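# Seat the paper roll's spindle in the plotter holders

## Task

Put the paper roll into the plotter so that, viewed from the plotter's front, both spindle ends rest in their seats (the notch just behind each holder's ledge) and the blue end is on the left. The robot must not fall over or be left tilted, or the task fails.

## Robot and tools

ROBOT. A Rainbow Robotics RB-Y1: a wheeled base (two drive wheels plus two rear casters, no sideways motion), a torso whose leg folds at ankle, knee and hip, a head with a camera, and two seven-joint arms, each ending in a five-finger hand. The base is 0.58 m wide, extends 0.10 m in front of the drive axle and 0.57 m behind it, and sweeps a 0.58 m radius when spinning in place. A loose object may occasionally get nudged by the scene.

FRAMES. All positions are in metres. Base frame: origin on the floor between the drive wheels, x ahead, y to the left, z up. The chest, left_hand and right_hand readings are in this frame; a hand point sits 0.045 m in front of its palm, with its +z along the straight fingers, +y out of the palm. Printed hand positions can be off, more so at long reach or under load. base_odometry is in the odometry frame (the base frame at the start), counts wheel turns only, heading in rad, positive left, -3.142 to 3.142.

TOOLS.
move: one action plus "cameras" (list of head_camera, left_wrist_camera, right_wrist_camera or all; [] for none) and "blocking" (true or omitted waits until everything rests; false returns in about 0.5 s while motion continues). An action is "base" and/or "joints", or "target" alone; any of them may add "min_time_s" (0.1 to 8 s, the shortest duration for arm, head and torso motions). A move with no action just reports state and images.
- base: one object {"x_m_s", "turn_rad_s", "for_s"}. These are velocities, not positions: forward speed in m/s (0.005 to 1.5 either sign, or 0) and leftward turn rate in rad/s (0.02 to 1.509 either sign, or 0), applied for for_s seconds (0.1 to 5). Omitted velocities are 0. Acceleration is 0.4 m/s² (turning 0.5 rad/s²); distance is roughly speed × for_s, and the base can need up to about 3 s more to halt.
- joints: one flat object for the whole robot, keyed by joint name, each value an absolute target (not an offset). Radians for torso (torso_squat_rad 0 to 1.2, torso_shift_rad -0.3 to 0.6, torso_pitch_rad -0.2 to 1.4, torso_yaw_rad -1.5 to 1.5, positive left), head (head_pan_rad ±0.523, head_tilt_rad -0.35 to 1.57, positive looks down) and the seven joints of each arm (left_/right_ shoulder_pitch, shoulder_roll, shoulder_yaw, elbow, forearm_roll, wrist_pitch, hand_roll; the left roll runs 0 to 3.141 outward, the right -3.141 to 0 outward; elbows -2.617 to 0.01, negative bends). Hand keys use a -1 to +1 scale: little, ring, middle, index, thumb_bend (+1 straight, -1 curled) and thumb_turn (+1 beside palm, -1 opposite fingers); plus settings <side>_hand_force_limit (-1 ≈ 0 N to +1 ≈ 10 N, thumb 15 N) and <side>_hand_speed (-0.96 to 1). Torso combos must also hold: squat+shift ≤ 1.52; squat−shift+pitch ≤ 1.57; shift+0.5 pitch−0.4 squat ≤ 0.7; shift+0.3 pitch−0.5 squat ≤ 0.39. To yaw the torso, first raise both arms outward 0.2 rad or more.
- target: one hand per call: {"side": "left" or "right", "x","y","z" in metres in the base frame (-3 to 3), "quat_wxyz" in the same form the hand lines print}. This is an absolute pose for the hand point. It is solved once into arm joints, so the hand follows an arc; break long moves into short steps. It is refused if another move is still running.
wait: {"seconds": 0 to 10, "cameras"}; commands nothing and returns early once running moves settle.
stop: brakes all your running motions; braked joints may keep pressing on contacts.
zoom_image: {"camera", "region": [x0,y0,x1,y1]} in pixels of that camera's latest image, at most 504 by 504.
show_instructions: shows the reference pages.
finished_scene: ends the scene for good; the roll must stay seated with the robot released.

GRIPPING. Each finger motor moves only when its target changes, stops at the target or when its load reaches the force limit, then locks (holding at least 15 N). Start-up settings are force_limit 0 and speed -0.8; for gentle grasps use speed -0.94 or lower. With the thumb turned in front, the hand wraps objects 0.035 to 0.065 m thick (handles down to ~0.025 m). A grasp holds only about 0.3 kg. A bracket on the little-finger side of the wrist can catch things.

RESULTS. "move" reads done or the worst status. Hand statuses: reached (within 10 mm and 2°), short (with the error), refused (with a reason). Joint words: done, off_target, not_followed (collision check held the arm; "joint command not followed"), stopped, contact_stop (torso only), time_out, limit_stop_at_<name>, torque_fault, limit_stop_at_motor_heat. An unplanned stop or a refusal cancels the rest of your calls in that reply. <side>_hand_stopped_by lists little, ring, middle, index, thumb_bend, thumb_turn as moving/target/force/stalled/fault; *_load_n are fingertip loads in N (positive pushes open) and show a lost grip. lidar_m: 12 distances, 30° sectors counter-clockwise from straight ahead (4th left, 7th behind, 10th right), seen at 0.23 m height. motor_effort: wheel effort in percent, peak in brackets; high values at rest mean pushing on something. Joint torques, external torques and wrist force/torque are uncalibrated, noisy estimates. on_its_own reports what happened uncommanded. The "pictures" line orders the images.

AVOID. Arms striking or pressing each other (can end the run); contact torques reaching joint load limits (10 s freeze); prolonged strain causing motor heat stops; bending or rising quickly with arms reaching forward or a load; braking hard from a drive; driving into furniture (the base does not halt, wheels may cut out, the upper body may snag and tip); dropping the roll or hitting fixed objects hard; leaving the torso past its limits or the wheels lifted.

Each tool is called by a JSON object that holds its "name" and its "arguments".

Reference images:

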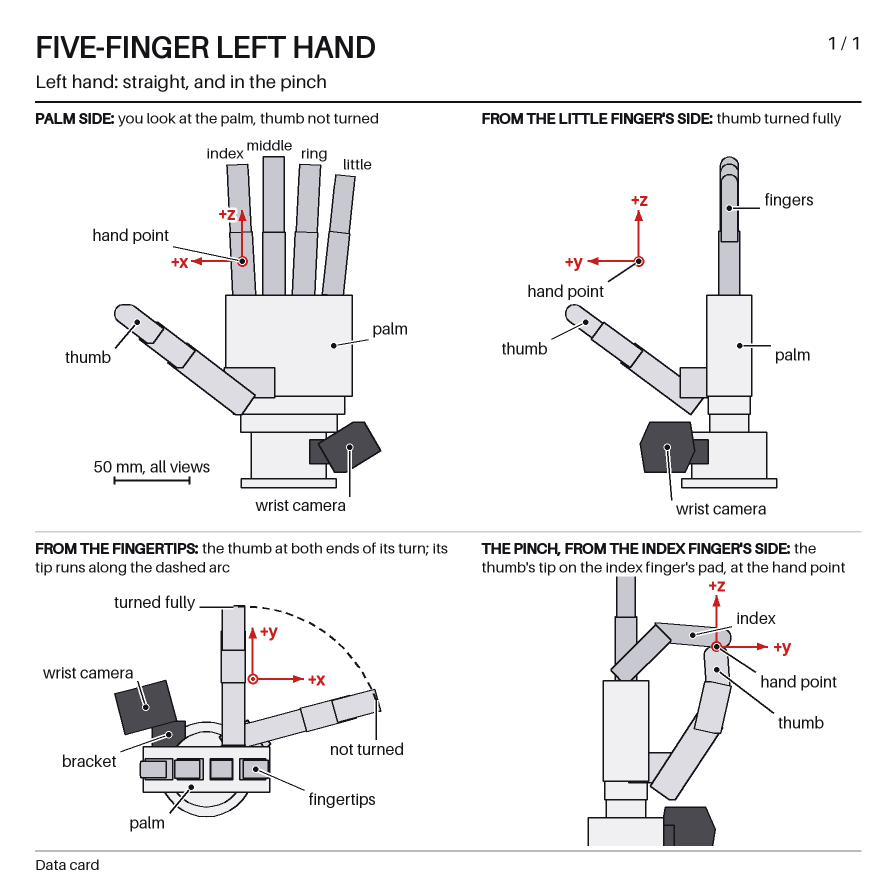

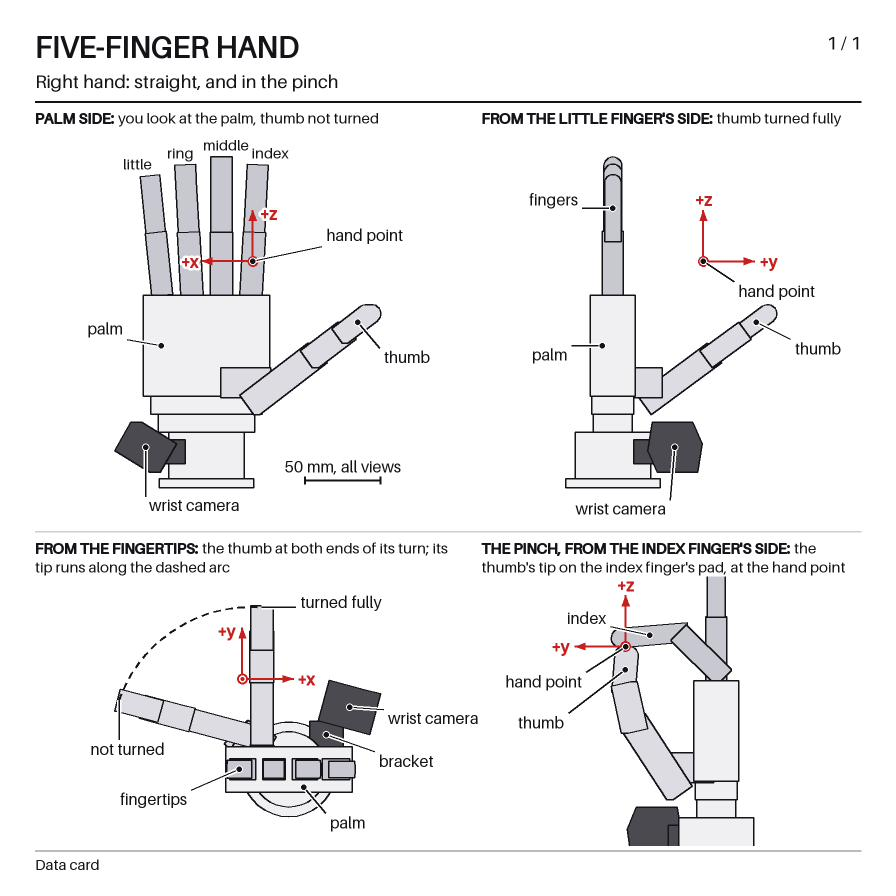

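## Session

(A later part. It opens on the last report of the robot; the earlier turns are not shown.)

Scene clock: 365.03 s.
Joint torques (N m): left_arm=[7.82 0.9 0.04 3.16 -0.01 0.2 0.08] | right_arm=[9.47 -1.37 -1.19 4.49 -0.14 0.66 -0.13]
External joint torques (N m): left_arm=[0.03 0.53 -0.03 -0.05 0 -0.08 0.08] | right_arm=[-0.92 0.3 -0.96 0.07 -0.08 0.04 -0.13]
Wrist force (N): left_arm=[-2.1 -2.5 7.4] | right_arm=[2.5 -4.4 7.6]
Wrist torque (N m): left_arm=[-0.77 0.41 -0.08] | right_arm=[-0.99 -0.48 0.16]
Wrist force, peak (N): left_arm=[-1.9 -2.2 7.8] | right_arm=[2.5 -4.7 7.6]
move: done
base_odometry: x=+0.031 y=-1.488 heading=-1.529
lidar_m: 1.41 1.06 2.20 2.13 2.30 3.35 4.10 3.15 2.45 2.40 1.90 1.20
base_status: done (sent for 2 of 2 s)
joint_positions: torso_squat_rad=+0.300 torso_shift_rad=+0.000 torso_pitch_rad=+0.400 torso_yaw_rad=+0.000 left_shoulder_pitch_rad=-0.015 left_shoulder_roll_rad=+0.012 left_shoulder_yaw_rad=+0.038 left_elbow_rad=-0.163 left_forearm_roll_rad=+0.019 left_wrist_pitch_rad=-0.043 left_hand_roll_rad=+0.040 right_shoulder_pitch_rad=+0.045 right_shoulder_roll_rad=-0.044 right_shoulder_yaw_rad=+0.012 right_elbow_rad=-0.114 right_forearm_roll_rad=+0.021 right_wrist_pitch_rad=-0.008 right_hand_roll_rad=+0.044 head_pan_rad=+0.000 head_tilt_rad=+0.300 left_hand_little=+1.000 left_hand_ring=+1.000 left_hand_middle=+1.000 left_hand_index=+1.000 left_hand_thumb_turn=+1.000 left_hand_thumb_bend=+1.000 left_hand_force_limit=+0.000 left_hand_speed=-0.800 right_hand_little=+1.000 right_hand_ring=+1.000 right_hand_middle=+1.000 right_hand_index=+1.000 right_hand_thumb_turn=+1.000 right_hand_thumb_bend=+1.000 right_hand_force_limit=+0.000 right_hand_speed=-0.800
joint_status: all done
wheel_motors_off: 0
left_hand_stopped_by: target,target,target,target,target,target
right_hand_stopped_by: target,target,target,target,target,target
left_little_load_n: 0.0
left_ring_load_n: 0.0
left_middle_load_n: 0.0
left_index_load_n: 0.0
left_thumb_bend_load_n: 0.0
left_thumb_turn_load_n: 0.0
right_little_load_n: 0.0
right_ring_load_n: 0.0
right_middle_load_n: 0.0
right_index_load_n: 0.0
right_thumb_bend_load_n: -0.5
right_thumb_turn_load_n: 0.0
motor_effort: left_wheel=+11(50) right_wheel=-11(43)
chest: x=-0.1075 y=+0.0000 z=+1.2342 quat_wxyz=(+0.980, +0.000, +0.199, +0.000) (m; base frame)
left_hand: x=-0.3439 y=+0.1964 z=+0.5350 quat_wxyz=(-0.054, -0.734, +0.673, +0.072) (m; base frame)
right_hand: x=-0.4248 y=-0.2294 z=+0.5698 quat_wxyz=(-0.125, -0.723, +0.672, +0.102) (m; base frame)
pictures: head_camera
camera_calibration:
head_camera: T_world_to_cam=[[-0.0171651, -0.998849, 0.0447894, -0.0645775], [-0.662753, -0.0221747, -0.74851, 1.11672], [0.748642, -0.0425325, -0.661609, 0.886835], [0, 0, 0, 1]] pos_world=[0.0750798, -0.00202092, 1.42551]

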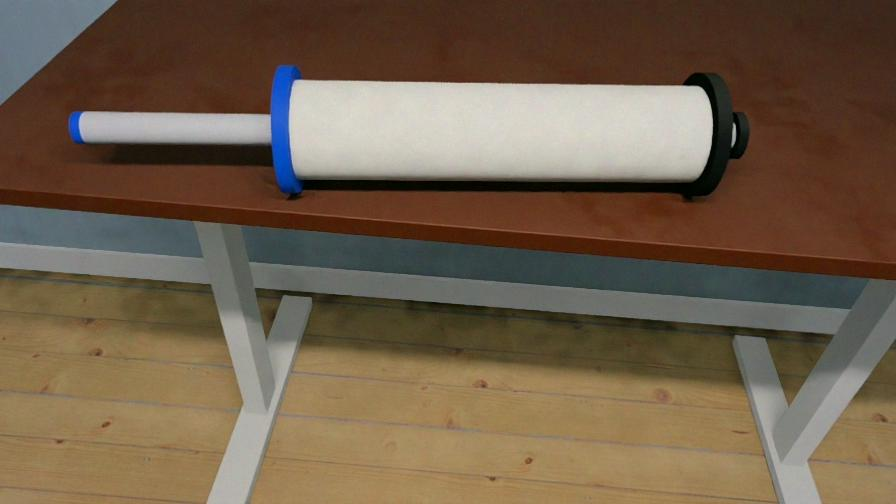

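{"name": "move", "arguments": {"base": {"turn_rad_s": 0.1, "for_s": 0.3}, "cameras": []}}

{"name": "move", "arguments": {"base": {"x_m_s": 0.2, "for_s": 1.2}, "joints": {"head_tilt_rad": 0.45}, "cameras": ["head_camera"]}}

Scene clock: 395.03 s.
Joint torques (N m): left_arm=[7.94 0.88 -0.06 3.06 -0.09 0.16 -0.1] | right_arm=[9.86 -1.22 -0.83 4.44 -0.11 0.61 -0.15]
External joint torques (N m): left_arm=[0.15 0.51 -0.13 -0.14 -0.08 -0.12 -0.1] | right_arm=[-0.52 0.45 -0.61 0.02 -0.05 -0.01 -0.15]
Wrist force (N): left_arm=[-1.6 -2.3 6.9] | right_arm=[2.4 -4.4 7.6]
Wrist torque (N m): left_arm=[-0.71 0.29 -0.03] | right_arm=[-0.99 -0.47 0.15]
Wrist force, peak (N): left_arm=[-1.6 -1.9 7.9] | right_arm=[2.6 -4.4 7.8]
move: done
base_odometry: x=+0.031 y=-1.488 heading=-1.501
lidar_m: 1.41 1.07 2.19 2.13 2.34 3.48 4.10 3.09 2.43 2.40 1.24 1.21
base_status: done (sent for 0.3 of 0.3 s)
joint_positions: torso_squat_rad=+0.300 torso_shift_rad=+0.000 torso_pitch_rad=+0.400 torso_yaw_rad=+0.000 left_shoulder_pitch_rad=-0.015 left_shoulder_roll_rad=+0.012 left_shoulder_yaw_rad=+0.038 left_elbow_rad=-0.163 left_forearm_roll_rad=+0.019 left_wrist_pitch_rad=-0.043 left_hand_roll_rad=+0.040 right_shoulder_pitch_rad=+0.045 right_shoulder_roll_rad=-0.044 right_shoulder_yaw_rad=+0.012 right_elbow_rad=-0.114 right_forearm_roll_rad=+0.021 right_wrist_pitch_rad=-0.008 right_hand_roll_rad=+0.044 head_pan_rad=+0.000 head_tilt_rad=+0.300 left_hand_little=+1.000 left_hand_ring=+1.000 left_hand_middle=+1.000 left_hand_index=+1.000 left_hand_thumb_turn=+1.000 left_hand_thumb_bend=+1.000 left_hand_force_limit=+0.000 left_hand_speed=-0.800 right_hand_little=+1.000 right_hand_ring=+1.000 right_hand_middle=+1.000 right_hand_index=+1.000 right_hand_thumb_turn=+1.000 right_hand_thumb_bend=+1.000 right_hand_force_limit=+0.000 right_hand_speed=-0.800
joint_status: not commanded
wheel_motors_off: 0
left_hand_stopped_by: target,target,target,target,target,target
right_hand_stopped_by: target,target,target,target,target,target
left_little_load_n: 0.0
left_ring_load_n: 0.0
left_middle_load_n: 0.0
left_index_load_n: 0.5
left_thumb_bend_load_n: 0.0
left_thumb_turn_load_n: 0.0
right_little_load_n: 0.0
right_ring_load_n: 0.0
right_middle_load_n: 0.0
right_index_load_n: 0.0
right_thumb_bend_load_n: 0.0
right_thumb_turn_load_n: 0.0
motor_effort: left_wheel=-27(55) right_wheel=+17(50)
chest: x=-0.1075 y=+0.0000 z=+1.2342 quat_wxyz=(+0.980, +0.000, +0.199, +0.000) (m; base frame)
left_hand: x=-0.3439 y=+0.1964 z=+0.5350 quat_wxyz=(-0.054, -0.734, +0.673, +0.072) (m; base frame)
right_hand: x=-0.4248 y=-0.2294 z=+0.5698 quat_wxyz=(-0.125, -0.723, +0.672, +0.102) (m; base frame)
pictures: none
No camera images: "cameras" was empty.

Scene clock: 397.47 s.
Joint torques (N m): left_arm=[7.98 0.87 -0.28 3.12 -0.08 0.11 -0.12] | right_arm=[9.73 -1.43 -1.09 4.46 -0.11 0.62 -0.08]
External joint torques (N m): left_arm=[0.19 0.49 -0.36 -0.08 -0.07 -0.17 -0.12] | right_arm=[-0.66 0.24 -0.86 0.04 -0.05 0.01 -0.08]
Wrist force (N): left_arm=[-2.0 -2.4 7.5] | right_arm=[2.4 -4.4 7.5]
Wrist torque (N m): left_arm=[-0.75 0.42 -0.07] | right_arm=[-0.98 -0.45 0.15]
Wrist force, peak (N): left_arm=[-1.2 -2.6 8.0] | right_arm=[2.6 -4.4 7.7]
move: done
base_odometry: x=+0.048 y=-1.727 heading=-1.500
lidar_m: 1.17 0.83 1.89 2.10 2.26 3.41 4.34 3.14 2.45 2.43 1.05 1.19
base_status: done (sent for 1.2 of 1.2 s)
joint_positions: torso_squat_rad=+0.300 torso_shift_rad=+0.000 torso_pitch_rad=+0.400 torso_yaw_rad=+0.000 left_shoulder_pitch_rad=-0.015 left_shoulder_roll_rad=+0.012 left_shoulder_yaw_rad=+0.038 left_elbow_rad=-0.163 left_forearm_roll_rad=+0.019 left_wrist_pitch_rad=-0.043 left_hand_roll_rad=+0.040 right_shoulder_pitch_rad=+0.045 right_shoulder_roll_rad=-0.044 right_shoulder_yaw_rad=+0.012 right_elbow_rad=-0.114 right_forearm_roll_rad=+0.021 right_wrist_pitch_rad=-0.008 right_hand_roll_rad=+0.044 head_pan_rad=+0.000 head_tilt_rad=+0.450 left_hand_little=+1.000 left_hand_ring=+1.000 left_hand_middle=+1.000 left_hand_index=+1.000 left_hand_thumb_turn=+1.000 left_hand_thumb_bend=+1.000 left_hand_force_limit=+0.000 left_hand_speed=-0.800 right_hand_little=+1.000 right_hand_ring=+1.000 right_hand_middle=+1.000 right_hand_index=+1.000 right_hand_thumb_turn=+1.000 right_hand_thumb_bend=+1.000 right_hand_force_limit=+0.000 right_hand_speed=-0.800
joint_status: all done
wheel_motors_off: 0
left_hand_stopped_by: target,target,target,target,target,target
right_hand_stopped_by: target,target,target,target,target,target
left_little_load_n: 0.0
left_ring_load_n: 0.0
left_middle_load_n: 0.0
left_index_load_n: 0.0
left_thumb_bend_load_n: 0.0
left_thumb_turn_load_n: 0.0
right_little_load_n: 0.0
right_ring_load_n: 0.0
right_middle_load_n: 0.0
right_index_load_n: 0.0
right_thumb_bend_load_n: -0.5
right_thumb_turn_load_n: 0.0
motor_effort: left_wheel=+11(50) right_wheel=-10(42)
chest: x=-0.1075 y=+0.0000 z=+1.2342 quat_wxyz=(+0.980, +0.000, +0.199, +0.000) (m; base frame)
left_hand: x=-0.3439 y=+0.1964 z=+0.5350 quat_wxyz=(-0.054, -0.734, +0.673, +0.072) (m; base frame)
right_hand: x=-0.4248 y=-0.2294 z=+0.5698 quat_wxyz=(-0.125, -0.723, +0.672, +0.102) (m; base frame)
pictures: head_camera
camera_calibration:
head_camera: T_world_to_cam=[[-0.010422, -0.998847, 0.0468679, -0.0674352], [-0.767131, -0.022078, -0.641111, 0.96429], [0.641406, -0.0426354, -0.766016, 1.0331], [0, 0, 0, 1]] pos_world=[0.0763992, -0.00202143, 1.41275]

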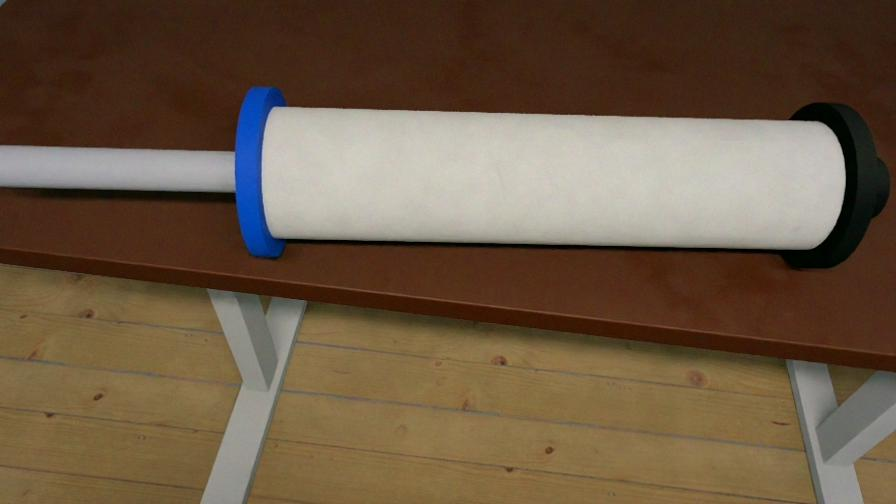

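{"name": "move", "arguments": {"target": {"side": "left", "x": 0.12, "y": 0.30, "z": 0.95, "quat_wxyz": [0.2988, -0.6409, 0.6409, -0.2988]}, "min_time_s": 3, "cameras": ["head_camera"]}}

{"name": "move", "arguments": {"joints": {"left_hand_thumb_turn": -1, "right_hand_thumb_turn": -1, "left_hand_speed": 0, "right_hand_speed": 0, "left_hand_force_limit": 0.5}, "cameras": []}}

Scene clock: 449.90 s.
Joint torques (N m): left_arm=[4.87 5 6.19 -7.33 0.02 -1.21 -0.12] | right_arm=[9.42 -1.25 -0.96 4.46 -0.08 0.66 0.04]
External joint torques (N m): left_arm=[-0.36 1.74 1.26 -1.28 0.2 0.09 -0.13] | right_arm=[-0.96 0.42 -0.73 0.04 -0.01 0.05 0.04]
Wrist force (N): left_arm=[-1.9 2.6 5.3] | right_arm=[2.4 -4.2 7.5]
Wrist torque (N m): left_arm=[-0.35 0.29 -0.22] | right_arm=[-0.96 -0.47 0.14]
Wrist force, peak (N): left_arm=[-2.0 -2.1 7.7] | right_arm=[2.5 -4.5 7.7]
move: short
base_odometry: x=+0.048 y=-1.727 heading=-1.500
lidar_m: 1.17 0.85 1.88 2.11 2.26 3.41 4.34 3.12 2.46 2.42 1.03 1.20
base_status: not commanded
joint_positions: torso_squat_rad=+0.300 torso_shift_rad=+0.000 torso_pitch_rad=+0.400 torso_yaw_rad=+0.000 left_shoulder_pitch_rad=+0.966 left_shoulder_roll_rad=+0.822 left_shoulder_yaw_rad=+0.316 left_elbow_rad=-2.617 left_forearm_roll_rad=+0.222 left_wrist_pitch_rad=+0.310 left_hand_roll_rad=+0.712 right_shoulder_pitch_rad=+0.045 right_shoulder_roll_rad=-0.044 right_shoulder_yaw_rad=+0.012 right_elbow_rad=-0.114 right_forearm_roll_rad=+0.021 right_wrist_pitch_rad=-0.008 right_hand_roll_rad=+0.044 head_pan_rad=+0.000 head_tilt_rad=+0.450 left_hand_little=+1.000 left_hand_ring=+1.000 left_hand_middle=+1.000 left_hand_index=+1.000 left_hand_thumb_turn=+1.000 left_hand_thumb_bend=+1.000 left_hand_force_limit=+0.000 left_hand_speed=-0.800 right_hand_little=+1.000 right_hand_ring=+1.000 right_hand_middle=+1.000 right_hand_index=+1.000 right_hand_thumb_turn=+1.000 right_hand_thumb_bend=+1.000 right_hand_force_limit=+0.000 right_hand_speed=-0.800
joint_status: all done
wheel_motors_off: 0
left_hand_stopped_by: target,target,target,target,target,target
right_hand_stopped_by: target,target,target,target,target,target
left_little_load_n: 0.0
left_ring_load_n: 0.0
left_middle_load_n: 0.0
left_index_load_n: 0.0
left_thumb_bend_load_n: 0.0
left_thumb_turn_load_n: 0.0
right_little_load_n: 0.0
right_ring_load_n: 0.0
right_middle_load_n: 0.0
right_index_load_n: 0.0
right_thumb_bend_load_n: 0.0
right_thumb_turn_load_n: 0.0
motor_effort: left_wheel=+11(11) right_wheel=-10(10)
chest: x=-0.1075 y=+0.0000 z=+1.2342 quat_wxyz=(+0.980, +0.000, +0.199, +0.000) (m; base frame)
left_hand: x=+0.1200 y=+0.3005 z=+0.9494 quat_wxyz=(+0.283, -0.629, +0.638, -0.342) (m; base frame)
left_hand_status: short (checked arc, as near as the solve gets, planned for 3.0 s): 1 mm and 5.4 deg off. The place is met; only the turn is off.
right_hand: x=-0.4248 y=-0.2294 z=+0.5698 quat_wxyz=(-0.125, -0.723, +0.672, +0.102) (m; base frame)
pictures: head_camera
camera_calibration:
head_camera: T_world_to_cam=[[-0.010422, -0.998847, 0.0468679, -0.0674352], [-0.767131, -0.022078, -0.641111, 0.96429], [0.641406, -0.0426354, -0.766016, 1.0331], [0, 0, 0, 1]] pos_world=[0.0763992, -0.00202143, 1.41275]

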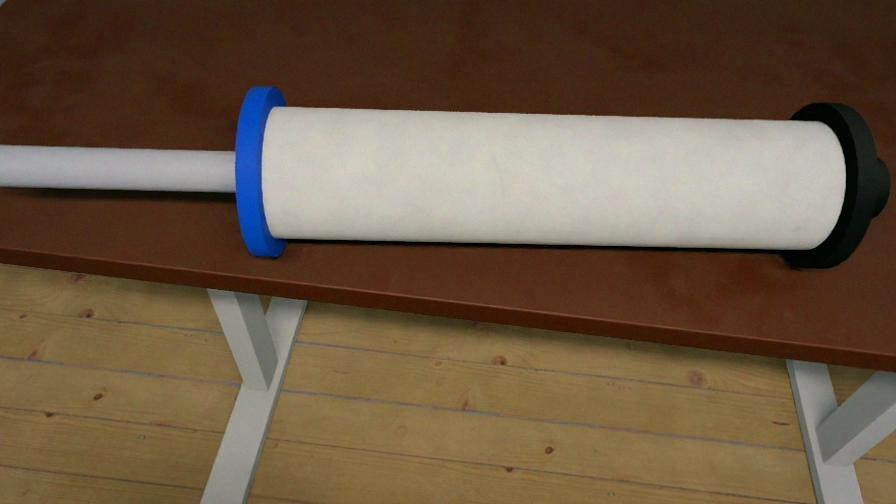

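Scene clock: 451.43 s.
Joint torques (N m): left_arm=[5.02 5.14 6.36 -7.38 0.07 -1.22 -0.15] | right_arm=[9.43 -1.41 -1.03 4.51 -0.18 0.62 -0.12]
External joint torques (N m): left_arm=[-0.22 1.88 1.43 -1.34 0.25 0.07 -0.14] | right_arm=[-0.96 0.27 -0.79 0.08 -0.12 0 -0.11]
Wrist force (N): left_arm=[-2.5 3.0 4.3] | right_arm=[2.4 -4.3 7.6]
Wrist torque (N m): left_arm=[-0.20 0.33 -0.29] | right_arm=[-0.97 -0.47 0.18]
Wrist force, peak (N): left_arm=[-2.2 3.0 5.3] | right_arm=[2.5 -4.4 7.7]
move: done
base_odometry: x=+0.048 y=-1.727 heading=-1.500
lidar_m: 1.17 0.84 1.93 2.11 2.24 3.43 4.33 3.12 2.45 2.43 1.05 1.19
base_status: not commanded
joint_positions: torso_squat_rad=+0.300 torso_shift_rad=+0.000 torso_pitch_rad=+0.400 torso_yaw_rad=+0.000 left_shoulder_pitch_rad=+0.966 left_shoulder_roll_rad=+0.822 left_shoulder_yaw_rad=+0.316 left_elbow_rad=-2.617 left_forearm_roll_rad=+0.222 left_wrist_pitch_rad=+0.310 left_hand_roll_rad=+0.712 right_shoulder_pitch_rad=+0.045 right_shoulder_roll_rad=-0.044 right_shoulder_yaw_rad=+0.012 right_elbow_rad=-0.114 right_forearm_roll_rad=+0.021 right_wrist_pitch_rad=-0.008 right_hand_roll_rad=+0.044 head_pan_rad=+0.000 head_tilt_rad=+0.450 left_hand_little=+1.000 left_hand_ring=+1.000 left_hand_middle=+1.000 left_hand_index=+1.000 left_hand_thumb_turn=-1.000 left_hand_thumb_bend=+1.000 left_hand_force_limit=+0.500 left_hand_speed=+0.000 right_hand_little=+1.000 right_hand_ring=+1.000 right_hand_middle=+1.000 right_hand_index=+1.000 right_hand_thumb_turn=-1.000 right_hand_thumb_bend=+1.000 right_hand_force_limit=+0.000 right_hand_speed=+0.000
joint_status: all done
wheel_motors_off: 0
left_hand_stopped_by: target,target,target,target,target,target
right_hand_stopped_by: target,target,target,target,target,target
left_little_load_n: 0.0
left_ring_load_n: 0.0
left_middle_load_n: 0.0
left_index_load_n: 0.0
left_thumb_bend_load_n: 0.0
left_thumb_turn_load_n: 0.0
right_little_load_n: 0.0
right_ring_load_n: 0.0
right_middle_load_n: 0.0
right_index_load_n: 0.0
right_thumb_bend_load_n: -0.5
right_thumb_turn_load_n: 0.0
motor_effort: left_wheel=+11(11) right_wheel=-10(10)
chest: x=-0.1075 y=+0.0000 z=+1.2342 quat_wxyz=(+0.980, +0.000, +0.199, +0.000) (m; base frame)
left_hand: x=+0.1200 y=+0.3005 z=+0.9494 quat_wxyz=(+0.283, -0.629, +0.638, -0.342) (m; base frame)
right_hand: x=-0.4248 y=-0.2294 z=+0.5698 quat_wxyz=(-0.125, -0.723, +0.672, +0.102) (m; base frame)
pictures: none
No camera images: "cameras" was empty.

{"name": "move", "arguments": {"target": {"side": "left", "x": 0.34, "y": 0.175, "z": 1.115, "quat_wxyz": [0.2988, -0.6409, 0.6409, -0.2988]}, "min_time_s": 3, "cameras": ["head_camera", "left_wrist_camera"]}}

Scene clock: 459.77 s.
Joint torques (N m): left_arm=[-12.22 4.72 7.85 5.08 -0.79 0.41 -0.07] | right_arm=[9.42 -1.65 -0.95 4.61 -0.1 0.58 -0.17]
External joint torques (N m): left_arm=[-0.92 1.69 1.26 0.98 0.23 -0.03 -0.07] | right_arm=[-0.97 0.03 -0.72 0.18 -0.03 -0.04 -0.17]
Wrist force (N): left_arm=[-1.4 2.3 5.4] | right_arm=[2.3 -4.3 7.4]
Wrist torque (N m): left_arm=[-0.38 0.26 -0.25] | right_arm=[-0.96 -0.45 0.17]
Wrist force, peak (N): left_arm=[-3.5 2.3 5.6] | right_arm=[2.6 -4.4 7.8]
move: done
base_odometry: x=+0.048 y=-1.727 heading=-1.500
lidar_m: 1.17 0.84 1.90 2.10 2.24 3.41 4.35 3.13 2.47 2.42 1.05 1.19
base_status: not commanded
joint_positions: torso_squat_rad=+0.300 torso_shift_rad=+0.000 torso_pitch_rad=+0.400 torso_yaw_rad=+0.000 left_shoulder_pitch_rad=+0.188 left_shoulder_roll_rad=+2.433 left_shoulder_yaw_rad=+0.585 left_elbow_rad=-2.427 left_forearm_roll_rad=+0.827 left_wrist_pitch_rad=+0.886 left_hand_roll_rad=+1.913 right_shoulder_pitch_rad=+0.045 right_shoulder_roll_rad=-0.044 right_shoulder_yaw_rad=+0.012 right_elbow_rad=-0.114 right_forearm_roll_rad=+0.021 right_wrist_pitch_rad=-0.008 right_hand_roll_rad=+0.044 head_pan_rad=+0.000 head_tilt_rad=+0.450 left_hand_little=+1.000 left_hand_ring=+1.000 left_hand_middle=+1.000 left_hand_index=+1.000 left_hand_thumb_turn=-1.000 left_hand_thumb_bend=+1.000 left_hand_force_limit=+0.500 left_hand_speed=+0.000 right_hand_little=+1.000 right_hand_ring=+1.000 right_hand_middle=+1.000 right_hand_index=+1.000 right_hand_thumb_turn=-1.000 right_hand_thumb_bend=+1.000 right_hand_force_limit=+0.000 right_hand_speed=+0.000
joint_status: all done
wheel_motors_off: 0
left_hand_stopped_by: target,target,target,target,target,target
right_hand_stopped_by: target,target,target,target,target,target
left_little_load_n: 0.0
left_ring_load_n: 0.0
left_middle_load_n: 0.0
left_index_load_n: 0.0
left_thumb_bend_load_n: 0.0
left_thumb_turn_load_n: 0.0
right_little_load_n: 0.0
right_ring_load_n: 0.0
right_middle_load_n: 0.0
right_index_load_n: 0.0
right_thumb_bend_load_n: 0.0
right_thumb_turn_load_n: 0.0
motor_effort: left_wheel=+11(11) right_wheel=-10(10)
chest: x=-0.1075 y=+0.0000 z=+1.2342 quat_wxyz=(+0.980, +0.000, +0.199, +0.000) (m; base frame)
left_hand: x=+0.3397 y=+0.1750 z=+1.1149 quat_wxyz=(+0.298, -0.640, +0.641, -0.300) (m; base frame)
left_hand_status: reached (checked arc, planned for 3.0 s): 0 mm and 0.2 deg off.
right_hand: x=-0.4248 y=-0.2294 z=+0.5698 quat_wxyz=(-0.125, -0.723, +0.672, +0.102) (m; base frame)
pictures: head_camera, left_wrist_camera
camera_calibration:
head_camera: T_world_to_cam=[[-0.010422, -0.998847, 0.0468679, -0.0674352], [-0.767131, -0.022078, -0.641111, 0.96429], [0.641406, -0.0426354, -0.766016, 1.0331], [0, 0, 0, 1]] pos_world=[0.0763992, -0.00202143, 1.41275]
left_wrist_camera: T_world_to_cam=[[0.621562, -0.310875, 0.719039, -0.959089], [-0.586369, -0.79329, 0.1639, 0.147866], [0.519454, -0.523496, -0.675366, 0.780871], [0, 0, 0, 1]] pos_world=[0.27721, 0.227926, 1.19276]

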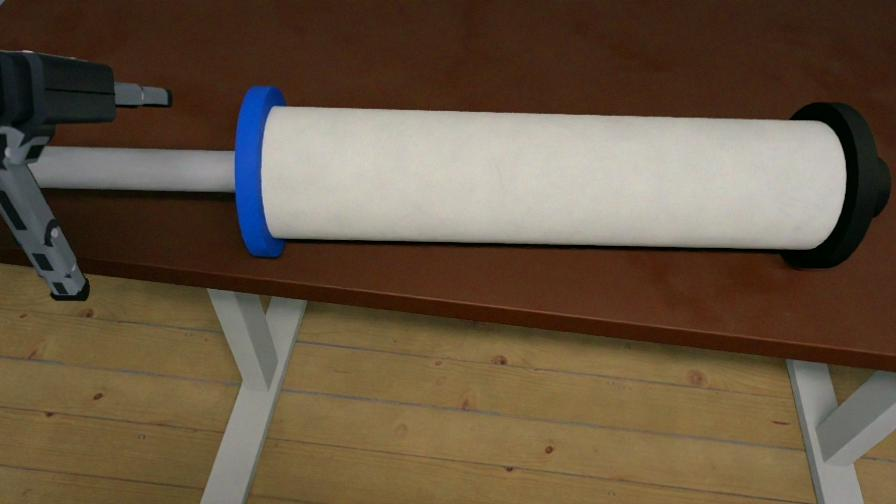

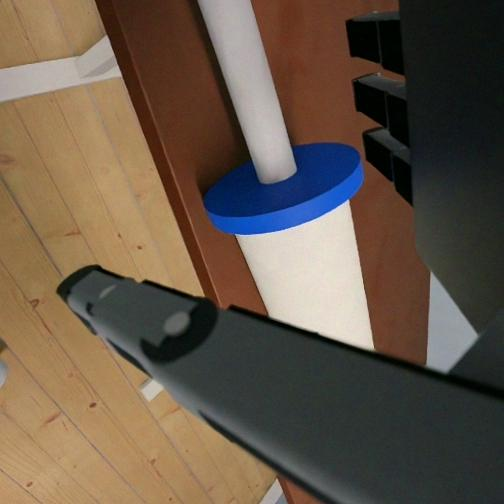

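{"name": "move", "arguments": {"joints": {"left_shoulder_pitch_rad": 0.6, "left_shoulder_roll_rad": 0.8, "left_shoulder_yaw_rad": 0.3, "left_elbow_rad": -2.5, "left_forearm_roll_rad": 0.2, "left_wrist_pitch_rad": 0.5, "left_hand_roll_rad": 0.6}, "min_time_s": 3, "cameras": []}}

{"name": "move", "arguments": {"joints": {"left_shoulder_pitch_rad": -0.7, "left_shoulder_roll_rad": 0.2, "left_shoulder_yaw_rad": -0.1, "left_elbow_rad": -2.1, "left_forearm_roll_rad": 0.0, "left_wrist_pitch_rad": 1.5, "left_hand_roll_rad": 0.0}, "min_time_s": 3, "cameras": ["head_camera", "left_wrist_camera"]}}

Scene clock: 495.93 s.
Joint torques (N m): left_arm=[2.24 5.68 5.88 -8.02 -0.76 -1.39 -0.1] | right_arm=[9.32 -1.48 -1.02 4.48 -0.11 0.55 -0.15]
External joint torques (N m): left_arm=[-0.08 -0.18 -0.46 -1.59 -0.33 -0.09 -0.09] | right_arm=[-1.07 0.21 -0.78 0.05 -0.05 -0.07 -0.15]
Wrist force (N): left_arm=[-1.5 3.5 4.2] | right_arm=[2.5 -4.2 7.5]
Wrist torque (N m): left_arm=[-0.15 0.26 -0.37] | right_arm=[-0.96 -0.48 0.18]
Wrist force, peak (N): left_arm=[-2.3 2.9 5.8] | right_arm=[2.5 -4.5 7.8]
move: done
base_odometry: x=+0.048 y=-1.727 heading=-1.500
lidar_m: 1.17 0.84 1.91 2.09 2.27 3.42 4.33 3.14 2.46 2.43 1.05 1.21
base_status: not commanded
joint_positions: torso_squat_rad=+0.300 torso_shift_rad=+0.000 torso_pitch_rad=+0.400 torso_yaw_rad=+0.000 left_shoulder_pitch_rad=+0.600 left_shoulder_roll_rad=+0.800 left_shoulder_yaw_rad=+0.300 left_elbow_rad=-2.500 left_forearm_roll_rad=+0.200 left_wrist_pitch_rad=+0.500 left_hand_roll_rad=+0.600 right_shoulder_pitch_rad=+0.045 right_shoulder_roll_rad=-0.044 right_shoulder_yaw_rad=+0.012 right_elbow_rad=-0.114 right_forearm_roll_rad=+0.021 right_wrist_pitch_rad=-0.008 right_hand_roll_rad=+0.044 head_pan_rad=+0.000 head_tilt_rad=+0.450 left_hand_little=+1.000 left_hand_ring=+1.000 left_hand_middle=+1.000 left_hand_index=+1.000 left_hand_thumb_turn=-1.000 left_hand_thumb_bend=+1.000 left_hand_force_limit=+0.500 left_hand_speed=+0.000 right_hand_little=+1.000 right_hand_ring=+1.000 right_hand_middle=+1.000 right_hand_index=+1.000 right_hand_thumb_turn=-1.000 right_hand_thumb_bend=+1.000 right_hand_force_limit=+0.000 right_hand_speed=+0.000
joint_status: all done
wheel_motors_off: 0
left_hand_stopped_by: target,target,target,target,target,target
right_hand_stopped_by: target,target,target,target,target,target
left_little_load_n: 0.0
left_ring_load_n: 0.0
left_middle_load_n: 0.0
left_index_load_n: 0.0
left_thumb_bend_load_n: 0.0
left_thumb_turn_load_n: 0.0
right_little_load_n: 0.0
right_ring_load_n: 0.0
right_middle_load_n: 0.0
right_index_load_n: 0.0
right_thumb_bend_load_n: 0.0
right_thumb_turn_load_n: 0.0
motor_effort: left_wheel=+11(11) right_wheel=-10(10)
chest: x=-0.1075 y=+0.0000 z=+1.2342 quat_wxyz=(+0.980, +0.000, +0.199, +0.000) (m; base frame)
left_hand: x=+0.2105 y=+0.3434 z=+0.9553 quat_wxyz=(+0.375, -0.584, +0.640, -0.328) (m; base frame)
right_hand: x=-0.4248 y=-0.2294 z=+0.5698 quat_wxyz=(-0.125, -0.723, +0.672, +0.102) (m; base frame)
pictures: none
No camera images: "cameras" was empty.

Scene clock: 499.23 s.
Joint torques (N m): left_arm=[-14.31 1.43 1.45 -7.84 -0.69 -1.46 -0.15] | right_arm=[9.54 -1.15 -0.91 4.46 -0.01 0.54 -0.03]
External joint torques (N m): left_arm=[-1.26 -0.38 -0.57 0.04 -0.35 0.01 -0.14] | right_arm=[-0.85 0.53 -0.67 0.03 0.05 -0.08 -0.03]
Wrist force (N): left_arm=[-0.9 2.5 5.0] | right_arm=[2.5 -4.3 7.6]
Wrist torque (N m): left_arm=[-0.32 0.26 -0.26] | right_arm=[-0.96 -0.50 0.19]
Wrist force, peak (N): left_arm=[-3.5 13.2 5.8] | right_arm=[2.6 -4.5 7.7]
move: done
base_odometry: x=+0.048 y=-1.727 heading=-1.500
lidar_m: 1.17 0.82 1.90 2.11 2.26 3.41 4.34 3.12 2.47 2.42 1.04 1.19
base_status: not commanded
joint_positions: torso_squat_rad=+0.300 torso_shift_rad=+0.000 torso_pitch_rad=+0.400 torso_yaw_rad=+0.000 left_shoulder_pitch_rad=-0.700 left_shoulder_roll_rad=+0.200 left_shoulder_yaw_rad=-0.100 left_elbow_rad=-2.100 left_forearm_roll_rad=+0.000 left_wrist_pitch_rad=+1.500 left_hand_roll_rad=+0.000 right_shoulder_pitch_rad=+0.045 right_shoulder_roll_rad=-0.044 right_shoulder_yaw_rad=+0.012 right_elbow_rad=-0.114 right_forearm_roll_rad=+0.021 right_wrist_pitch_rad=-0.008 right_hand_roll_rad=+0.044 head_pan_rad=+0.000 head_tilt_rad=+0.450 left_hand_little=+1.000 left_hand_ring=+1.000 left_hand_middle=+1.000 left_hand_index=+1.000 left_hand_thumb_turn=-1.000 left_hand_thumb_bend=+1.000 left_hand_force_limit=+0.500 left_hand_speed=+0.000 right_hand_little=+1.000 right_hand_ring=+1.000 right_hand_middle=+1.000 right_hand_index=+1.000 right_hand_thumb_turn=-1.000 right_hand_thumb_bend=+1.000 right_hand_force_limit=+0.000 right_hand_speed=+0.000
joint_status: all done
wheel_motors_off: 0
left_hand_stopped_by: target,target,target,target,target,target
right_hand_stopped_by: target,target,target,target,target,target
left_little_load_n: 0.0
left_ring_load_n: 0.0
left_middle_load_n: 0.0
left_index_load_n: 0.0
left_thumb_bend_load_n: 0.0
left_thumb_turn_load_n: 0.0
right_little_load_n: 0.0
right_ring_load_n: 0.0
right_middle_load_n: 0.0
right_index_load_n: 0.0
right_thumb_bend_load_n: 0.0
right_thumb_turn_load_n: 0.0
motor_effort: left_wheel=+12(13) right_wheel=-10(10)
chest: x=-0.1075 y=+0.0000 z=+1.2342 quat_wxyz=(+0.980, +0.000, +0.199, +0.000) (m; base frame)
left_hand: x=+0.3852 y=+0.1249 z=+0.9779 quat_wxyz=(+0.320, -0.512, +0.749, -0.272) (m; base frame)
right_hand: x=-0.4248 y=-0.2294 z=+0.5698 quat_wxyz=(-0.125, -0.723, +0.672, +0.102) (m; base frame)
pictures: head_camera, left_wrist_camera
camera_calibration:
head_camera: T_world_to_cam=[[-0.0103418, -0.998845, 0.0469289, -0.0674273], [-0.767171, -0.0221759, -0.641059, 0.964221], [0.641359, -0.0426322, -0.766056, 1.03316], [0, 0, 0, 1]] pos_world=[0.0763993, -0.00192102, 1.41275]
left_wrist_camera: T_world_to_cam=[[0.492457, -0.604865, 0.6258, -0.726787], [-0.782349, -0.622688, 0.0137918, 0.358367], [0.381336, -0.496385, -0.779862, 0.790524], [0, 0, 0, 1]] pos_world=[0.336824, 0.175948, 1.06638]

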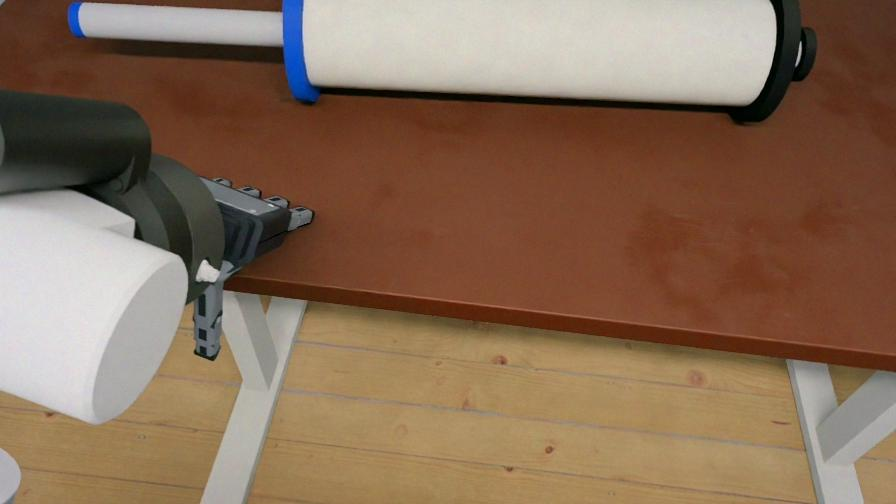

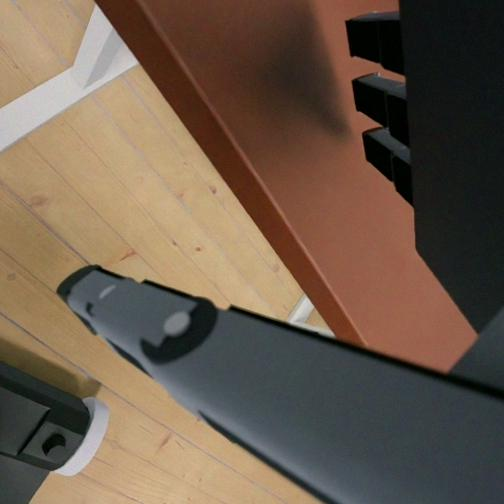

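{"name": "move", "arguments": {"target": {"side": "left", "x": 0.25, "y": 0.22, "z": 1.13, "quat_wxyz": [0.2988, -0.6409, 0.6409, -0.2988]}, "min_time_s": 2, "cameras": []}}

{"name": "move", "arguments": {"joints": {"right_shoulder_pitch_rad": 0.6, "right_shoulder_roll_rad": -0.6, "right_shoulder_yaw_rad": -0.1, "right_elbow_rad": -2.5, "right_forearm_roll_rad": 0.0, "right_wrist_pitch_rad": 0.5, "right_hand_roll_rad": 0.0}, "min_time_s": 3, "cameras": ["head_camera"]}}

Scene clock: 539.33 s.
Joint torques (N m): left_arm=[-9.86 12.3 7.26 -0.45 -0.96 -0.86 -0.21] | right_arm=[9.55 -1.2 -1.04 4.51 -0.16 0.58 -0.03]
External joint torques (N m): left_arm=[-1.15 2.48 1.26 -0.93 0.03 -0.06 -0.2] | right_arm=[-0.84 0.49 -0.8 0.08 -0.09 -0.04 -0.03]
Wrist force (N): left_arm=[-1.8 2.3 5.7] | right_arm=[2.3 -4.2 7.6]
Wrist torque (N m): left_arm=[-0.33 0.31 -0.22] | right_arm=[-0.96 -0.45 0.16]
Wrist force, peak (N): left_arm=[-1.7 2.7 5.9] | right_arm=[2.5 -4.5 7.7]
move: short
base_odometry: x=+0.048 y=-1.727 heading=-1.500
lidar_m: 1.17 0.83 1.90 2.10 2.26 3.42 4.34 3.12 2.46 2.43 1.05 1.19
base_status: not commanded
joint_positions: torso_squat_rad=+0.300 torso_shift_rad=+0.000 torso_pitch_rad=+0.400 torso_yaw_rad=+0.000 left_shoulder_pitch_rad=-0.751 left_shoulder_roll_rad=+1.129 left_shoulder_yaw_rad=+0.249 left_elbow_rad=-2.617 left_forearm_roll_rad=+1.080 left_wrist_pitch_rad=+1.918 left_hand_roll_rad=+0.988 right_shoulder_pitch_rad=+0.045 right_shoulder_roll_rad=-0.044 right_shoulder_yaw_rad=+0.012 right_elbow_rad=-0.114 right_forearm_roll_rad=+0.021 right_wrist_pitch_rad=-0.008 right_hand_roll_rad=+0.044 head_pan_rad=+0.000 head_tilt_rad=+0.450 left_hand_little=+1.000 left_hand_ring=+1.000 left_hand_middle=+1.000 left_hand_index=+1.000 left_hand_thumb_turn=-1.000 left_hand_thumb_bend=+1.000 left_hand_force_limit=+0.500 left_hand_speed=+0.000 right_hand_little=+1.000 right_hand_ring=+1.000 right_hand_middle=+1.000 right_hand_index=+1.000 right_hand_thumb_turn=-1.000 right_hand_thumb_bend=+1.000 right_hand_force_limit=+0.000 right_hand_speed=+0.000
joint_status: all done
wheel_motors_off: 0
left_hand_stopped_by: target,target,target,target,target,target
right_hand_stopped_by: target,target,target,target,target,target
left_little_load_n: 0.0
left_ring_load_n: 0.0
left_middle_load_n: 0.0
left_index_load_n: 0.0
left_thumb_bend_load_n: 0.0
left_thumb_turn_load_n: 0.0
right_little_load_n: 0.0
right_ring_load_n: 0.0
right_middle_load_n: 0.0
right_index_load_n: 0.0
right_thumb_bend_load_n: 0.0
right_thumb_turn_load_n: 0.0
motor_effort: left_wheel=+12(13) right_wheel=-10(10)
chest: x=-0.1075 y=+0.0000 z=+1.2342 quat_wxyz=(+0.980, +0.000, +0.199, +0.000) (m; base frame)
left_hand: x=+0.2505 y=+0.2201 z=+1.1300 quat_wxyz=(+0.249, -0.651, +0.665, -0.268) (m; base frame)
left_hand_status: short (checked arc, as near as the solve gets, planned for 2.0 s): 1 mm and 7.4 deg off. The place is met; only the turn is off.
right_hand: x=-0.4248 y=-0.2294 z=+0.5698 quat_wxyz=(-0.125, -0.723, +0.672, +0.102) (m; base frame)
pictures: none
No camera images: "cameras" was empty.

Scene clock: 542.63 s.
Joint torques (N m): left_arm=[-9.77 12.29 7.15 -0.45 -0.92 -0.86 -0.22] | right_arm=[4.79 -6.59 -7.49 -8.4 0.37 -1.38 -0.29]
External joint torques (N m): left_arm=[-1.05 2.47 1.16 -0.93 0.07 -0.06 -0.21] | right_arm=[0.57 -1.16 -2.48 -0.26 -0.28 0 -0.31]
Wrist force (N): left_arm=[-2.0 1.9 5.6] | right_arm=[-0.2 1.5 5.5]
Wrist torque (N m): left_arm=[-0.42 0.32 -0.22] | right_arm=[-0.41 -0.23 0.13]
Wrist force, peak (N): left_arm=[-2.5 2.3 6.0] | right_arm=[1.8 -4.9 7.7]
move: done
base_odometry: x=+0.048 y=-1.727 heading=-1.500
lidar_m: 1.17 0.84 1.90 2.11 2.25 3.44 4.35 3.12 2.46 2.42 1.05 1.18
base_status: not commanded
joint_positions: torso_squat_rad=+0.300 torso_shift_rad=+0.000 torso_pitch_rad=+0.400 torso_yaw_rad=+0.000 left_shoulder_pitch_rad=-0.751 left_shoulder_roll_rad=+1.129 left_shoulder_yaw_rad=+0.249 left_elbow_rad=-2.617 left_forearm_roll_rad=+1.080 left_wrist_pitch_rad=+1.918 left_hand_roll_rad=+0.988 right_shoulder_pitch_rad=+0.600 right_shoulder_roll_rad=-0.600 right_shoulder_yaw_rad=-0.100 right_elbow_rad=-2.500 right_forearm_roll_rad=+0.000 right_wrist_pitch_rad=+0.500 right_hand_roll_rad=+0.000 head_pan_rad=+0.000 head_tilt_rad=+0.450 left_hand_little=+1.000 left_hand_ring=+1.000 left_hand_middle=+1.000 left_hand_index=+1.000 left_hand_thumb_turn=-1.000 left_hand_thumb_bend=+1.000 left_hand_force_limit=+0.500 left_hand_speed=+0.000 right_hand_little=+1.000 right_hand_ring=+1.000 right_hand_middle=+1.000 right_hand_index=+1.000 right_hand_thumb_turn=-1.000 right_hand_thumb_bend=+1.000 right_hand_force_limit=+0.000 right_hand_speed=+0.000
joint_status: all done
wheel_motors_off: 0
left_hand_stopped_by: target,target,target,target,target,target
right_hand_stopped_by: target,target,target,target,target,target
left_little_load_n: 0.0
left_ring_load_n: 0.0
left_middle_load_n: 0.0
left_index_load_n: -0.5
left_thumb_bend_load_n: 0.0
left_thumb_turn_load_n: 0.0
right_little_load_n: 0.0
right_ring_load_n: 0.0
right_middle_load_n: 0.0
right_index_load_n: 0.0
right_thumb_bend_load_n: 0.0
right_thumb_turn_load_n: 0.0
motor_effort: left_wheel=+12(13) right_wheel=-10(10)
chest: x=-0.1075 y=+0.0000 z=+1.2342 quat_wxyz=(+0.980, +0.000, +0.199, +0.000) (m; base frame)
left_hand: x=+0.2505 y=+0.2201 z=+1.1300 quat_wxyz=(+0.249, -0.651, +0.665, -0.268) (m; base frame)
right_hand: x=+0.1769 y=-0.3435 z=+0.9101 quat_wxyz=(+0.208, -0.771, +0.411, -0.439) (m; base frame)
pictures: head_camera
camera_calibration:
head_camera: T_world_to_cam=[[-0.0103418, -0.998845, 0.0469289, -0.0674273], [-0.767171, -0.0221759, -0.641059, 0.964221], [0.641359, -0.0426322, -0.766056, 1.03316], [0, 0, 0, 1]] pos_world=[0.0763993, -0.00192102, 1.41275]

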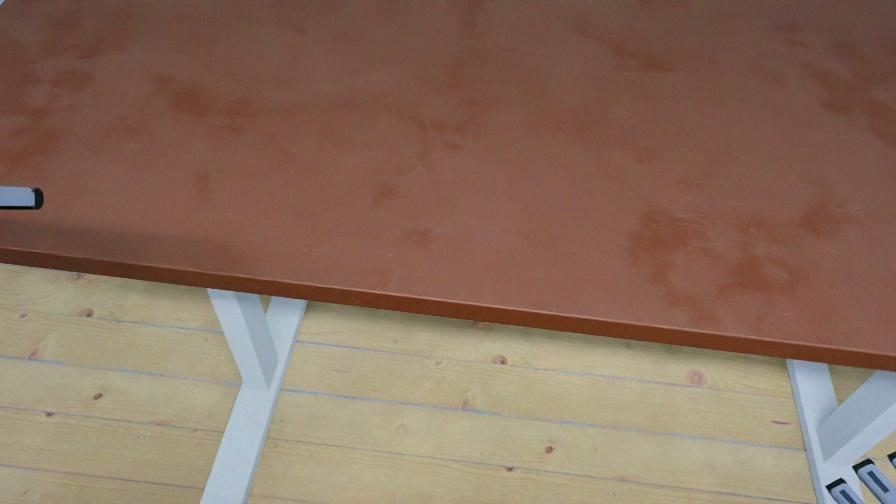

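{"name": "move", "arguments": {"joints": {"head_tilt_rad": 0.1}, "cameras": ["head_camera"]}}

Scene clock: 547.30 s.
Joint torques (N m): left_arm=[-9.96 12.09 7.38 -0.44 -0.92 -0.83 -0.2] | right_arm=[4.51 -6.36 -7.18 -8.3 0.4 -1.38 -0.36]
External joint torques (N m): left_arm=[-1.24 2.27 1.38 -0.92 0.06 -0.02 -0.2] | right_arm=[0.29 -0.93 -2.18 -0.16 -0.25 0.01 -0.38]
Wrist force (N): left_arm=[-1.8 2.3 5.6] | right_arm=[-0.1 1.5 5.4]
Wrist torque (N m): left_arm=[-0.33 0.29 -0.20] | right_arm=[-0.41 -0.26 0.13]
Wrist force, peak (N): left_arm=[-2.3 2.1 6.1] | right_arm=[-0.2 1.6 5.7]
move: done
base_odometry: x=+0.048 y=-1.727 heading=-1.500
lidar_m: 1.18 0.84 1.90 2.09 2.25 3.41 4.34 3.13 2.46 2.43 1.05 1.20
base_status: not commanded
joint_positions: torso_squat_rad=+0.300 torso_shift_rad=+0.000 torso_pitch_rad=+0.400 torso_yaw_rad=+0.000 left_shoulder_pitch_rad=-0.751 left_shoulder_roll_rad=+1.129 left_shoulder_yaw_rad=+0.249 left_elbow_rad=-2.617 left_forearm_roll_rad=+1.080 left_wrist_pitch_rad=+1.918 left_hand_roll_rad=+0.988 right_shoulder_pitch_rad=+0.600 right_shoulder_roll_rad=-0.600 right_shoulder_yaw_rad=-0.100 right_elbow_rad=-2.500 right_forearm_roll_rad=+0.000 right_wrist_pitch_rad=+0.500 right_hand_roll_rad=+0.000 head_pan_rad=+0.000 head_tilt_rad=+0.100 left_hand_little=+1.000 left_hand_ring=+1.000 left_hand_middle=+1.000 left_hand_index=+1.000 left_hand_thumb_turn=-1.000 left_hand_thumb_bend=+1.000 left_hand_force_limit=+0.500 left_hand_speed=+0.000 right_hand_little=+1.000 right_hand_ring=+1.000 right_hand_middle=+1.000 right_hand_index=+1.000 right_hand_thumb_turn=-1.000 right_hand_thumb_bend=+1.000 right_hand_force_limit=+0.000 right_hand_speed=+0.000
joint_status: all done
wheel_motors_off: 0
left_hand_stopped_by: target,target,target,target,target,target
right_hand_stopped_by: target,target,target,target,target,target
left_little_load_n: 0.0
left_ring_load_n: 0.0
left_middle_load_n: 0.0
left_index_load_n: 0.0
left_thumb_bend_load_n: 0.0
left_thumb_turn_load_n: 0.0
right_little_load_n: -0.5
right_ring_load_n: 0.0
right_middle_load_n: 0.0
right_index_load_n: 0.0
right_thumb_bend_load_n: 0.0
right_thumb_turn_load_n: 0.5
motor_effort: left_wheel=+12(12) right_wheel=-10(10)
chest: x=-0.1075 y=+0.0000 z=+1.2342 quat_wxyz=(+0.980, +0.000, +0.199, +0.000) (m; base frame)
left_hand: x=+0.2505 y=+0.2201 z=+1.1300 quat_wxyz=(+0.249, -0.651, +0.665, -0.268) (m; base frame)
right_hand: x=+0.1769 y=-0.3435 z=+0.9101 quat_wxyz=(+0.208, -0.771, +0.411, -0.439) (m; base frame)
pictures: head_camera
camera_calibration:
head_camera: T_world_to_cam=[[-0.0256345, -0.998853, 0.0404362, -0.0584235], [-0.50083, -0.0221748, -0.865261, 1.28286], [0.865166, -0.0424322, -0.499688, 0.659606], [0, 0, 0, 1]] pos_world=[0.0703302, -0.00192081, 1.44197]

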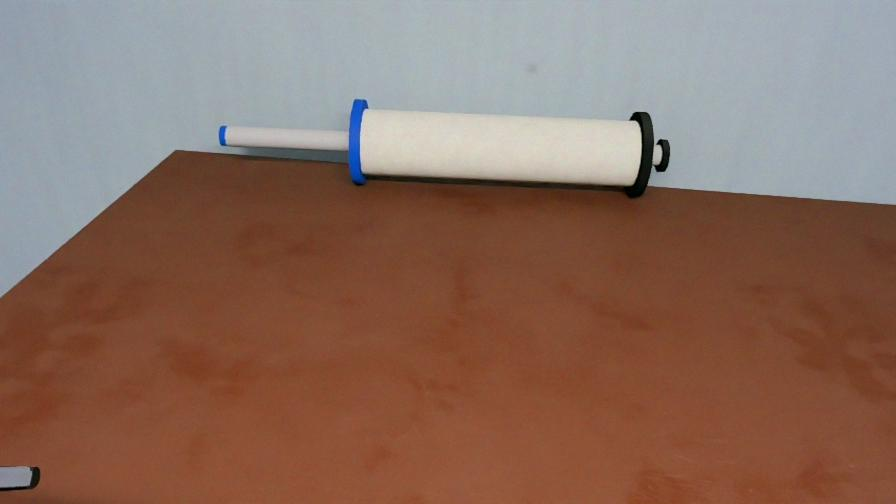

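{"name": "move", "arguments": {"joints": {"right_shoulder_pitch_rad": -0.75, "right_shoulder_roll_rad": -1.1, "right_shoulder_yaw_rad": -0.25, "right_elbow_rad": -2.6, "right_forearm_roll_rad": -1.0, "right_wrist_pitch_rad": 1.7, "right_hand_roll_rad": -0.9}, "min_time_s": 3, "cameras": []}}

{"name": "move", "arguments": {"joints": {"torso_squat_rad": 0.0, "torso_pitch_rad": 0.3, "head_tilt_rad": 0.4}, "min_time_s": 2, "cameras": ["head_camera"]}}

Scene clock: 627.33 s.
Joint torques (N m): left_arm=[-9.89 12.48 7.2 -0.4 -0.94 -0.81 -0.3] | right_arm=[-10.28 -12.35 -8.88 -0.3 1.06 -1.1 -0.3]
External joint torques (N m): left_arm=[-1.17 2.66 1.21 -0.88 0.05 0 -0.29] | right_arm=[-0.61 -1.48 -2.4 -0.32 -0.17 0.06 -0.3]
Wrist force (N): left_arm=[-1.9 2.0 5.5] | right_arm=[3.1 2.0 5.5]
Wrist torque (N m): left_arm=[-0.39 0.28 -0.20] | right_arm=[-0.41 -0.47 0.32]
Wrist force, peak (N): left_arm=[-2.3 2.7 6.2] | right_arm=[3.2 2.3 5.6]
move: done
base_odometry: x=+0.048 y=-1.727 heading=-1.500
lidar_m: 1.16 0.84 1.91 2.09 2.25 3.42 4.34 3.12 2.47 2.43 1.04 1.20
base_status: not commanded
joint_positions: torso_squat_rad=+0.300 torso_shift_rad=+0.000 torso_pitch_rad=+0.400 torso_yaw_rad=+0.000 left_shoulder_pitch_rad=-0.751 left_shoulder_roll_rad=+1.129 left_shoulder_yaw_rad=+0.249 left_elbow_rad=-2.617 left_forearm_roll_rad=+1.080 left_wrist_pitch_rad=+1.918 left_hand_roll_rad=+0.988 right_shoulder_pitch_rad=-0.750 right_shoulder_roll_rad=-1.100 right_shoulder_yaw_rad=-0.250 right_elbow_rad=-2.600 right_forearm_roll_rad=-1.000 right_wrist_pitch_rad=+1.700 right_hand_roll_rad=-0.900 head_pan_rad=+0.000 head_tilt_rad=+0.100 left_hand_little=+1.000 left_hand_ring=+1.000 left_hand_middle=+1.000 left_hand_index=+1.000 left_hand_thumb_turn=-1.000 left_hand_thumb_bend=+1.000 left_hand_force_limit=+0.500 left_hand_speed=+0.000 right_hand_little=+1.000 right_hand_ring=+1.000 right_hand_middle=+1.000 right_hand_index=+1.000 right_hand_thumb_turn=-1.000 right_hand_thumb_bend=+1.000 right_hand_force_limit=+0.000 right_hand_speed=+0.000
joint_status: all done
wheel_motors_off: 0
left_hand_stopped_by: target,target,target,target,target,target
right_hand_stopped_by: target,target,target,target,target,target
left_little_load_n: 0.0
left_ring_load_n: 0.0
left_middle_load_n: 0.0
left_index_load_n: 0.0
left_thumb_bend_load_n: 0.0
left_thumb_turn_load_n: 0.0
right_little_load_n: 0.0
right_ring_load_n: 0.0
right_middle_load_n: 0.0
right_index_load_n: 0.0
right_thumb_bend_load_n: 0.0
right_thumb_turn_load_n: 0.0
motor_effort: left_wheel=+12(12) right_wheel=-10(10)
chest: x=-0.1075 y=+0.0000 z=+1.2342 quat_wxyz=(+0.980, +0.000, +0.199, +0.000) (m; base frame)
left_hand: x=+0.2505 y=+0.2201 z=+1.1300 quat_wxyz=(+0.249, -0.651, +0.665, -0.268) (m; base frame)
right_hand: x=+0.2880 y=-0.1812 z=+1.1620 quat_wxyz=(+0.369, -0.669, +0.591, -0.260) (m; base frame)
pictures: none
No camera images: "cameras" was empty.

Scene clock: 629.63 s.
Joint torques (N m): left_arm=[-9.72 11.86 7.06 0.32 -0.97 -1 -0.18] | right_arm=[-10.74 -12.36 -8.7 0.46 1.21 -1.16 -0.18]
External joint torques (N m): left_arm=[-0.57 2.29 1.22 -0.81 0.13 -0.13 -0.17] | right_arm=[-0.6 -1.75 -2.42 -0.25 -0.11 0.04 -0.18]
Wrist force (N): left_arm=[-1.7 2.5 4.8] | right_arm=[2.9 2.3 4.9]
Wrist torque (N m): left_arm=[-0.30 0.25 -0.22] | right_arm=[-0.36 -0.43 0.33]
Wrist force, peak (N): left_arm=[-2.2 2.2 5.9] | right_arm=[3.2 2.4 5.5]
move: done
base_odometry: x=+0.048 y=-1.727 heading=-1.500
lidar_m: 1.16 0.84 1.91 2.09 2.26 3.43 4.34 3.11 2.46 2.43 1.04 1.20
base_status: not commanded
joint_positions: torso_squat_rad=+0.000 torso_shift_rad=+0.000 torso_pitch_rad=+0.300 torso_yaw_rad=+0.000 left_shoulder_pitch_rad=-0.751 left_shoulder_roll_rad=+1.129 left_shoulder_yaw_rad=+0.249 left_elbow_rad=-2.617 left_forearm_roll_rad=+1.080 left_wrist_pitch_rad=+1.918 left_hand_roll_rad=+0.988 right_shoulder_pitch_rad=-0.750 right_shoulder_roll_rad=-1.100 right_shoulder_yaw_rad=-0.250 right_elbow_rad=-2.600 right_forearm_roll_rad=-1.000 right_wrist_pitch_rad=+1.700 right_hand_roll_rad=-0.900 head_pan_rad=+0.000 head_tilt_rad=+0.400 left_hand_little=+1.000 left_hand_ring=+1.000 left_hand_middle=+1.000 left_hand_index=+1.000 left_hand_thumb_turn=-1.000 left_hand_thumb_bend=+1.000 left_hand_force_limit=+0.500 left_hand_speed=+0.000 right_hand_little=+1.000 right_hand_ring=+1.000 right_hand_middle=+1.000 right_hand_index=+1.000 right_hand_thumb_turn=-1.000 right_hand_thumb_bend=+1.000 right_hand_force_limit=+0.000 right_hand_speed=+0.000
joint_status: all done
wheel_motors_off: 0
left_hand_stopped_by: target,target,target,target,target,target
right_hand_stopped_by: target,target,target,target,target,target
left_little_load_n: 0.0
left_ring_load_n: 0.0
left_middle_load_n: 0.0
left_index_load_n: 0.0
left_thumb_bend_load_n: 0.0
left_thumb_turn_load_n: 0.0
right_little_load_n: 0.0
right_ring_load_n: 0.0
right_middle_load_n: 0.0
right_index_load_n: 0.0
right_thumb_bend_load_n: 0.0
right_thumb_turn_load_n: 0.0
motor_effort: left_wheel=+11(12) right_wheel=-10(10)
chest: x=-0.1365 y=+0.0000 z=+1.2761 quat_wxyz=(+0.989, +0.000, +0.150, +0.000) (m; base frame)
left_hand: x=+0.2302 y=+0.2200 z=+1.2081 quat_wxyz=(+0.282, -0.637, +0.652, -0.300) (m; base frame)
right_hand: x=+0.2642 y=-0.1812 z=+1.2437 quat_wxyz=(+0.398, -0.655, +0.572, -0.293) (m; base frame)
pictures: head_camera
camera_calibration:
head_camera: T_world_to_cam=[[-0.0172363, -0.998845, 0.0448606, -0.0676584], [-0.662805, -0.0221779, -0.748464, 1.12346], [0.748594, -0.0426346, -0.661656, 0.95564], [0, 0, 0, 1]] pos_world=[0.0280799, -0.00192101, 1.47621]

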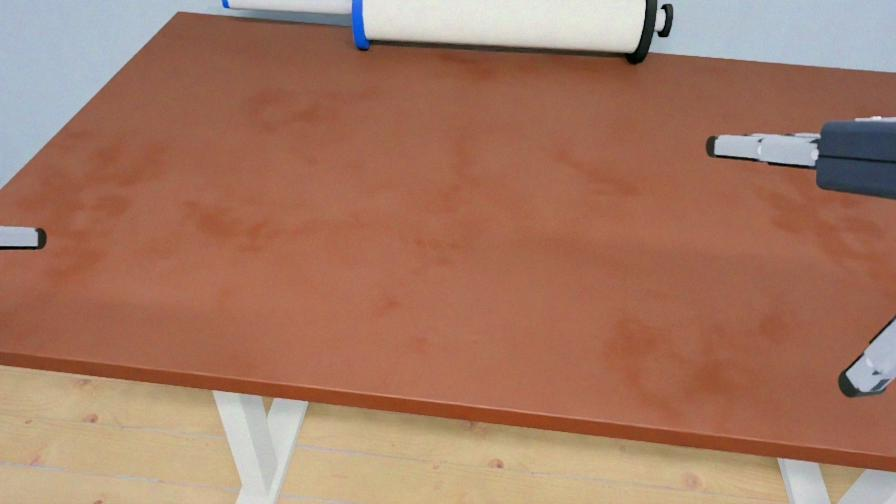

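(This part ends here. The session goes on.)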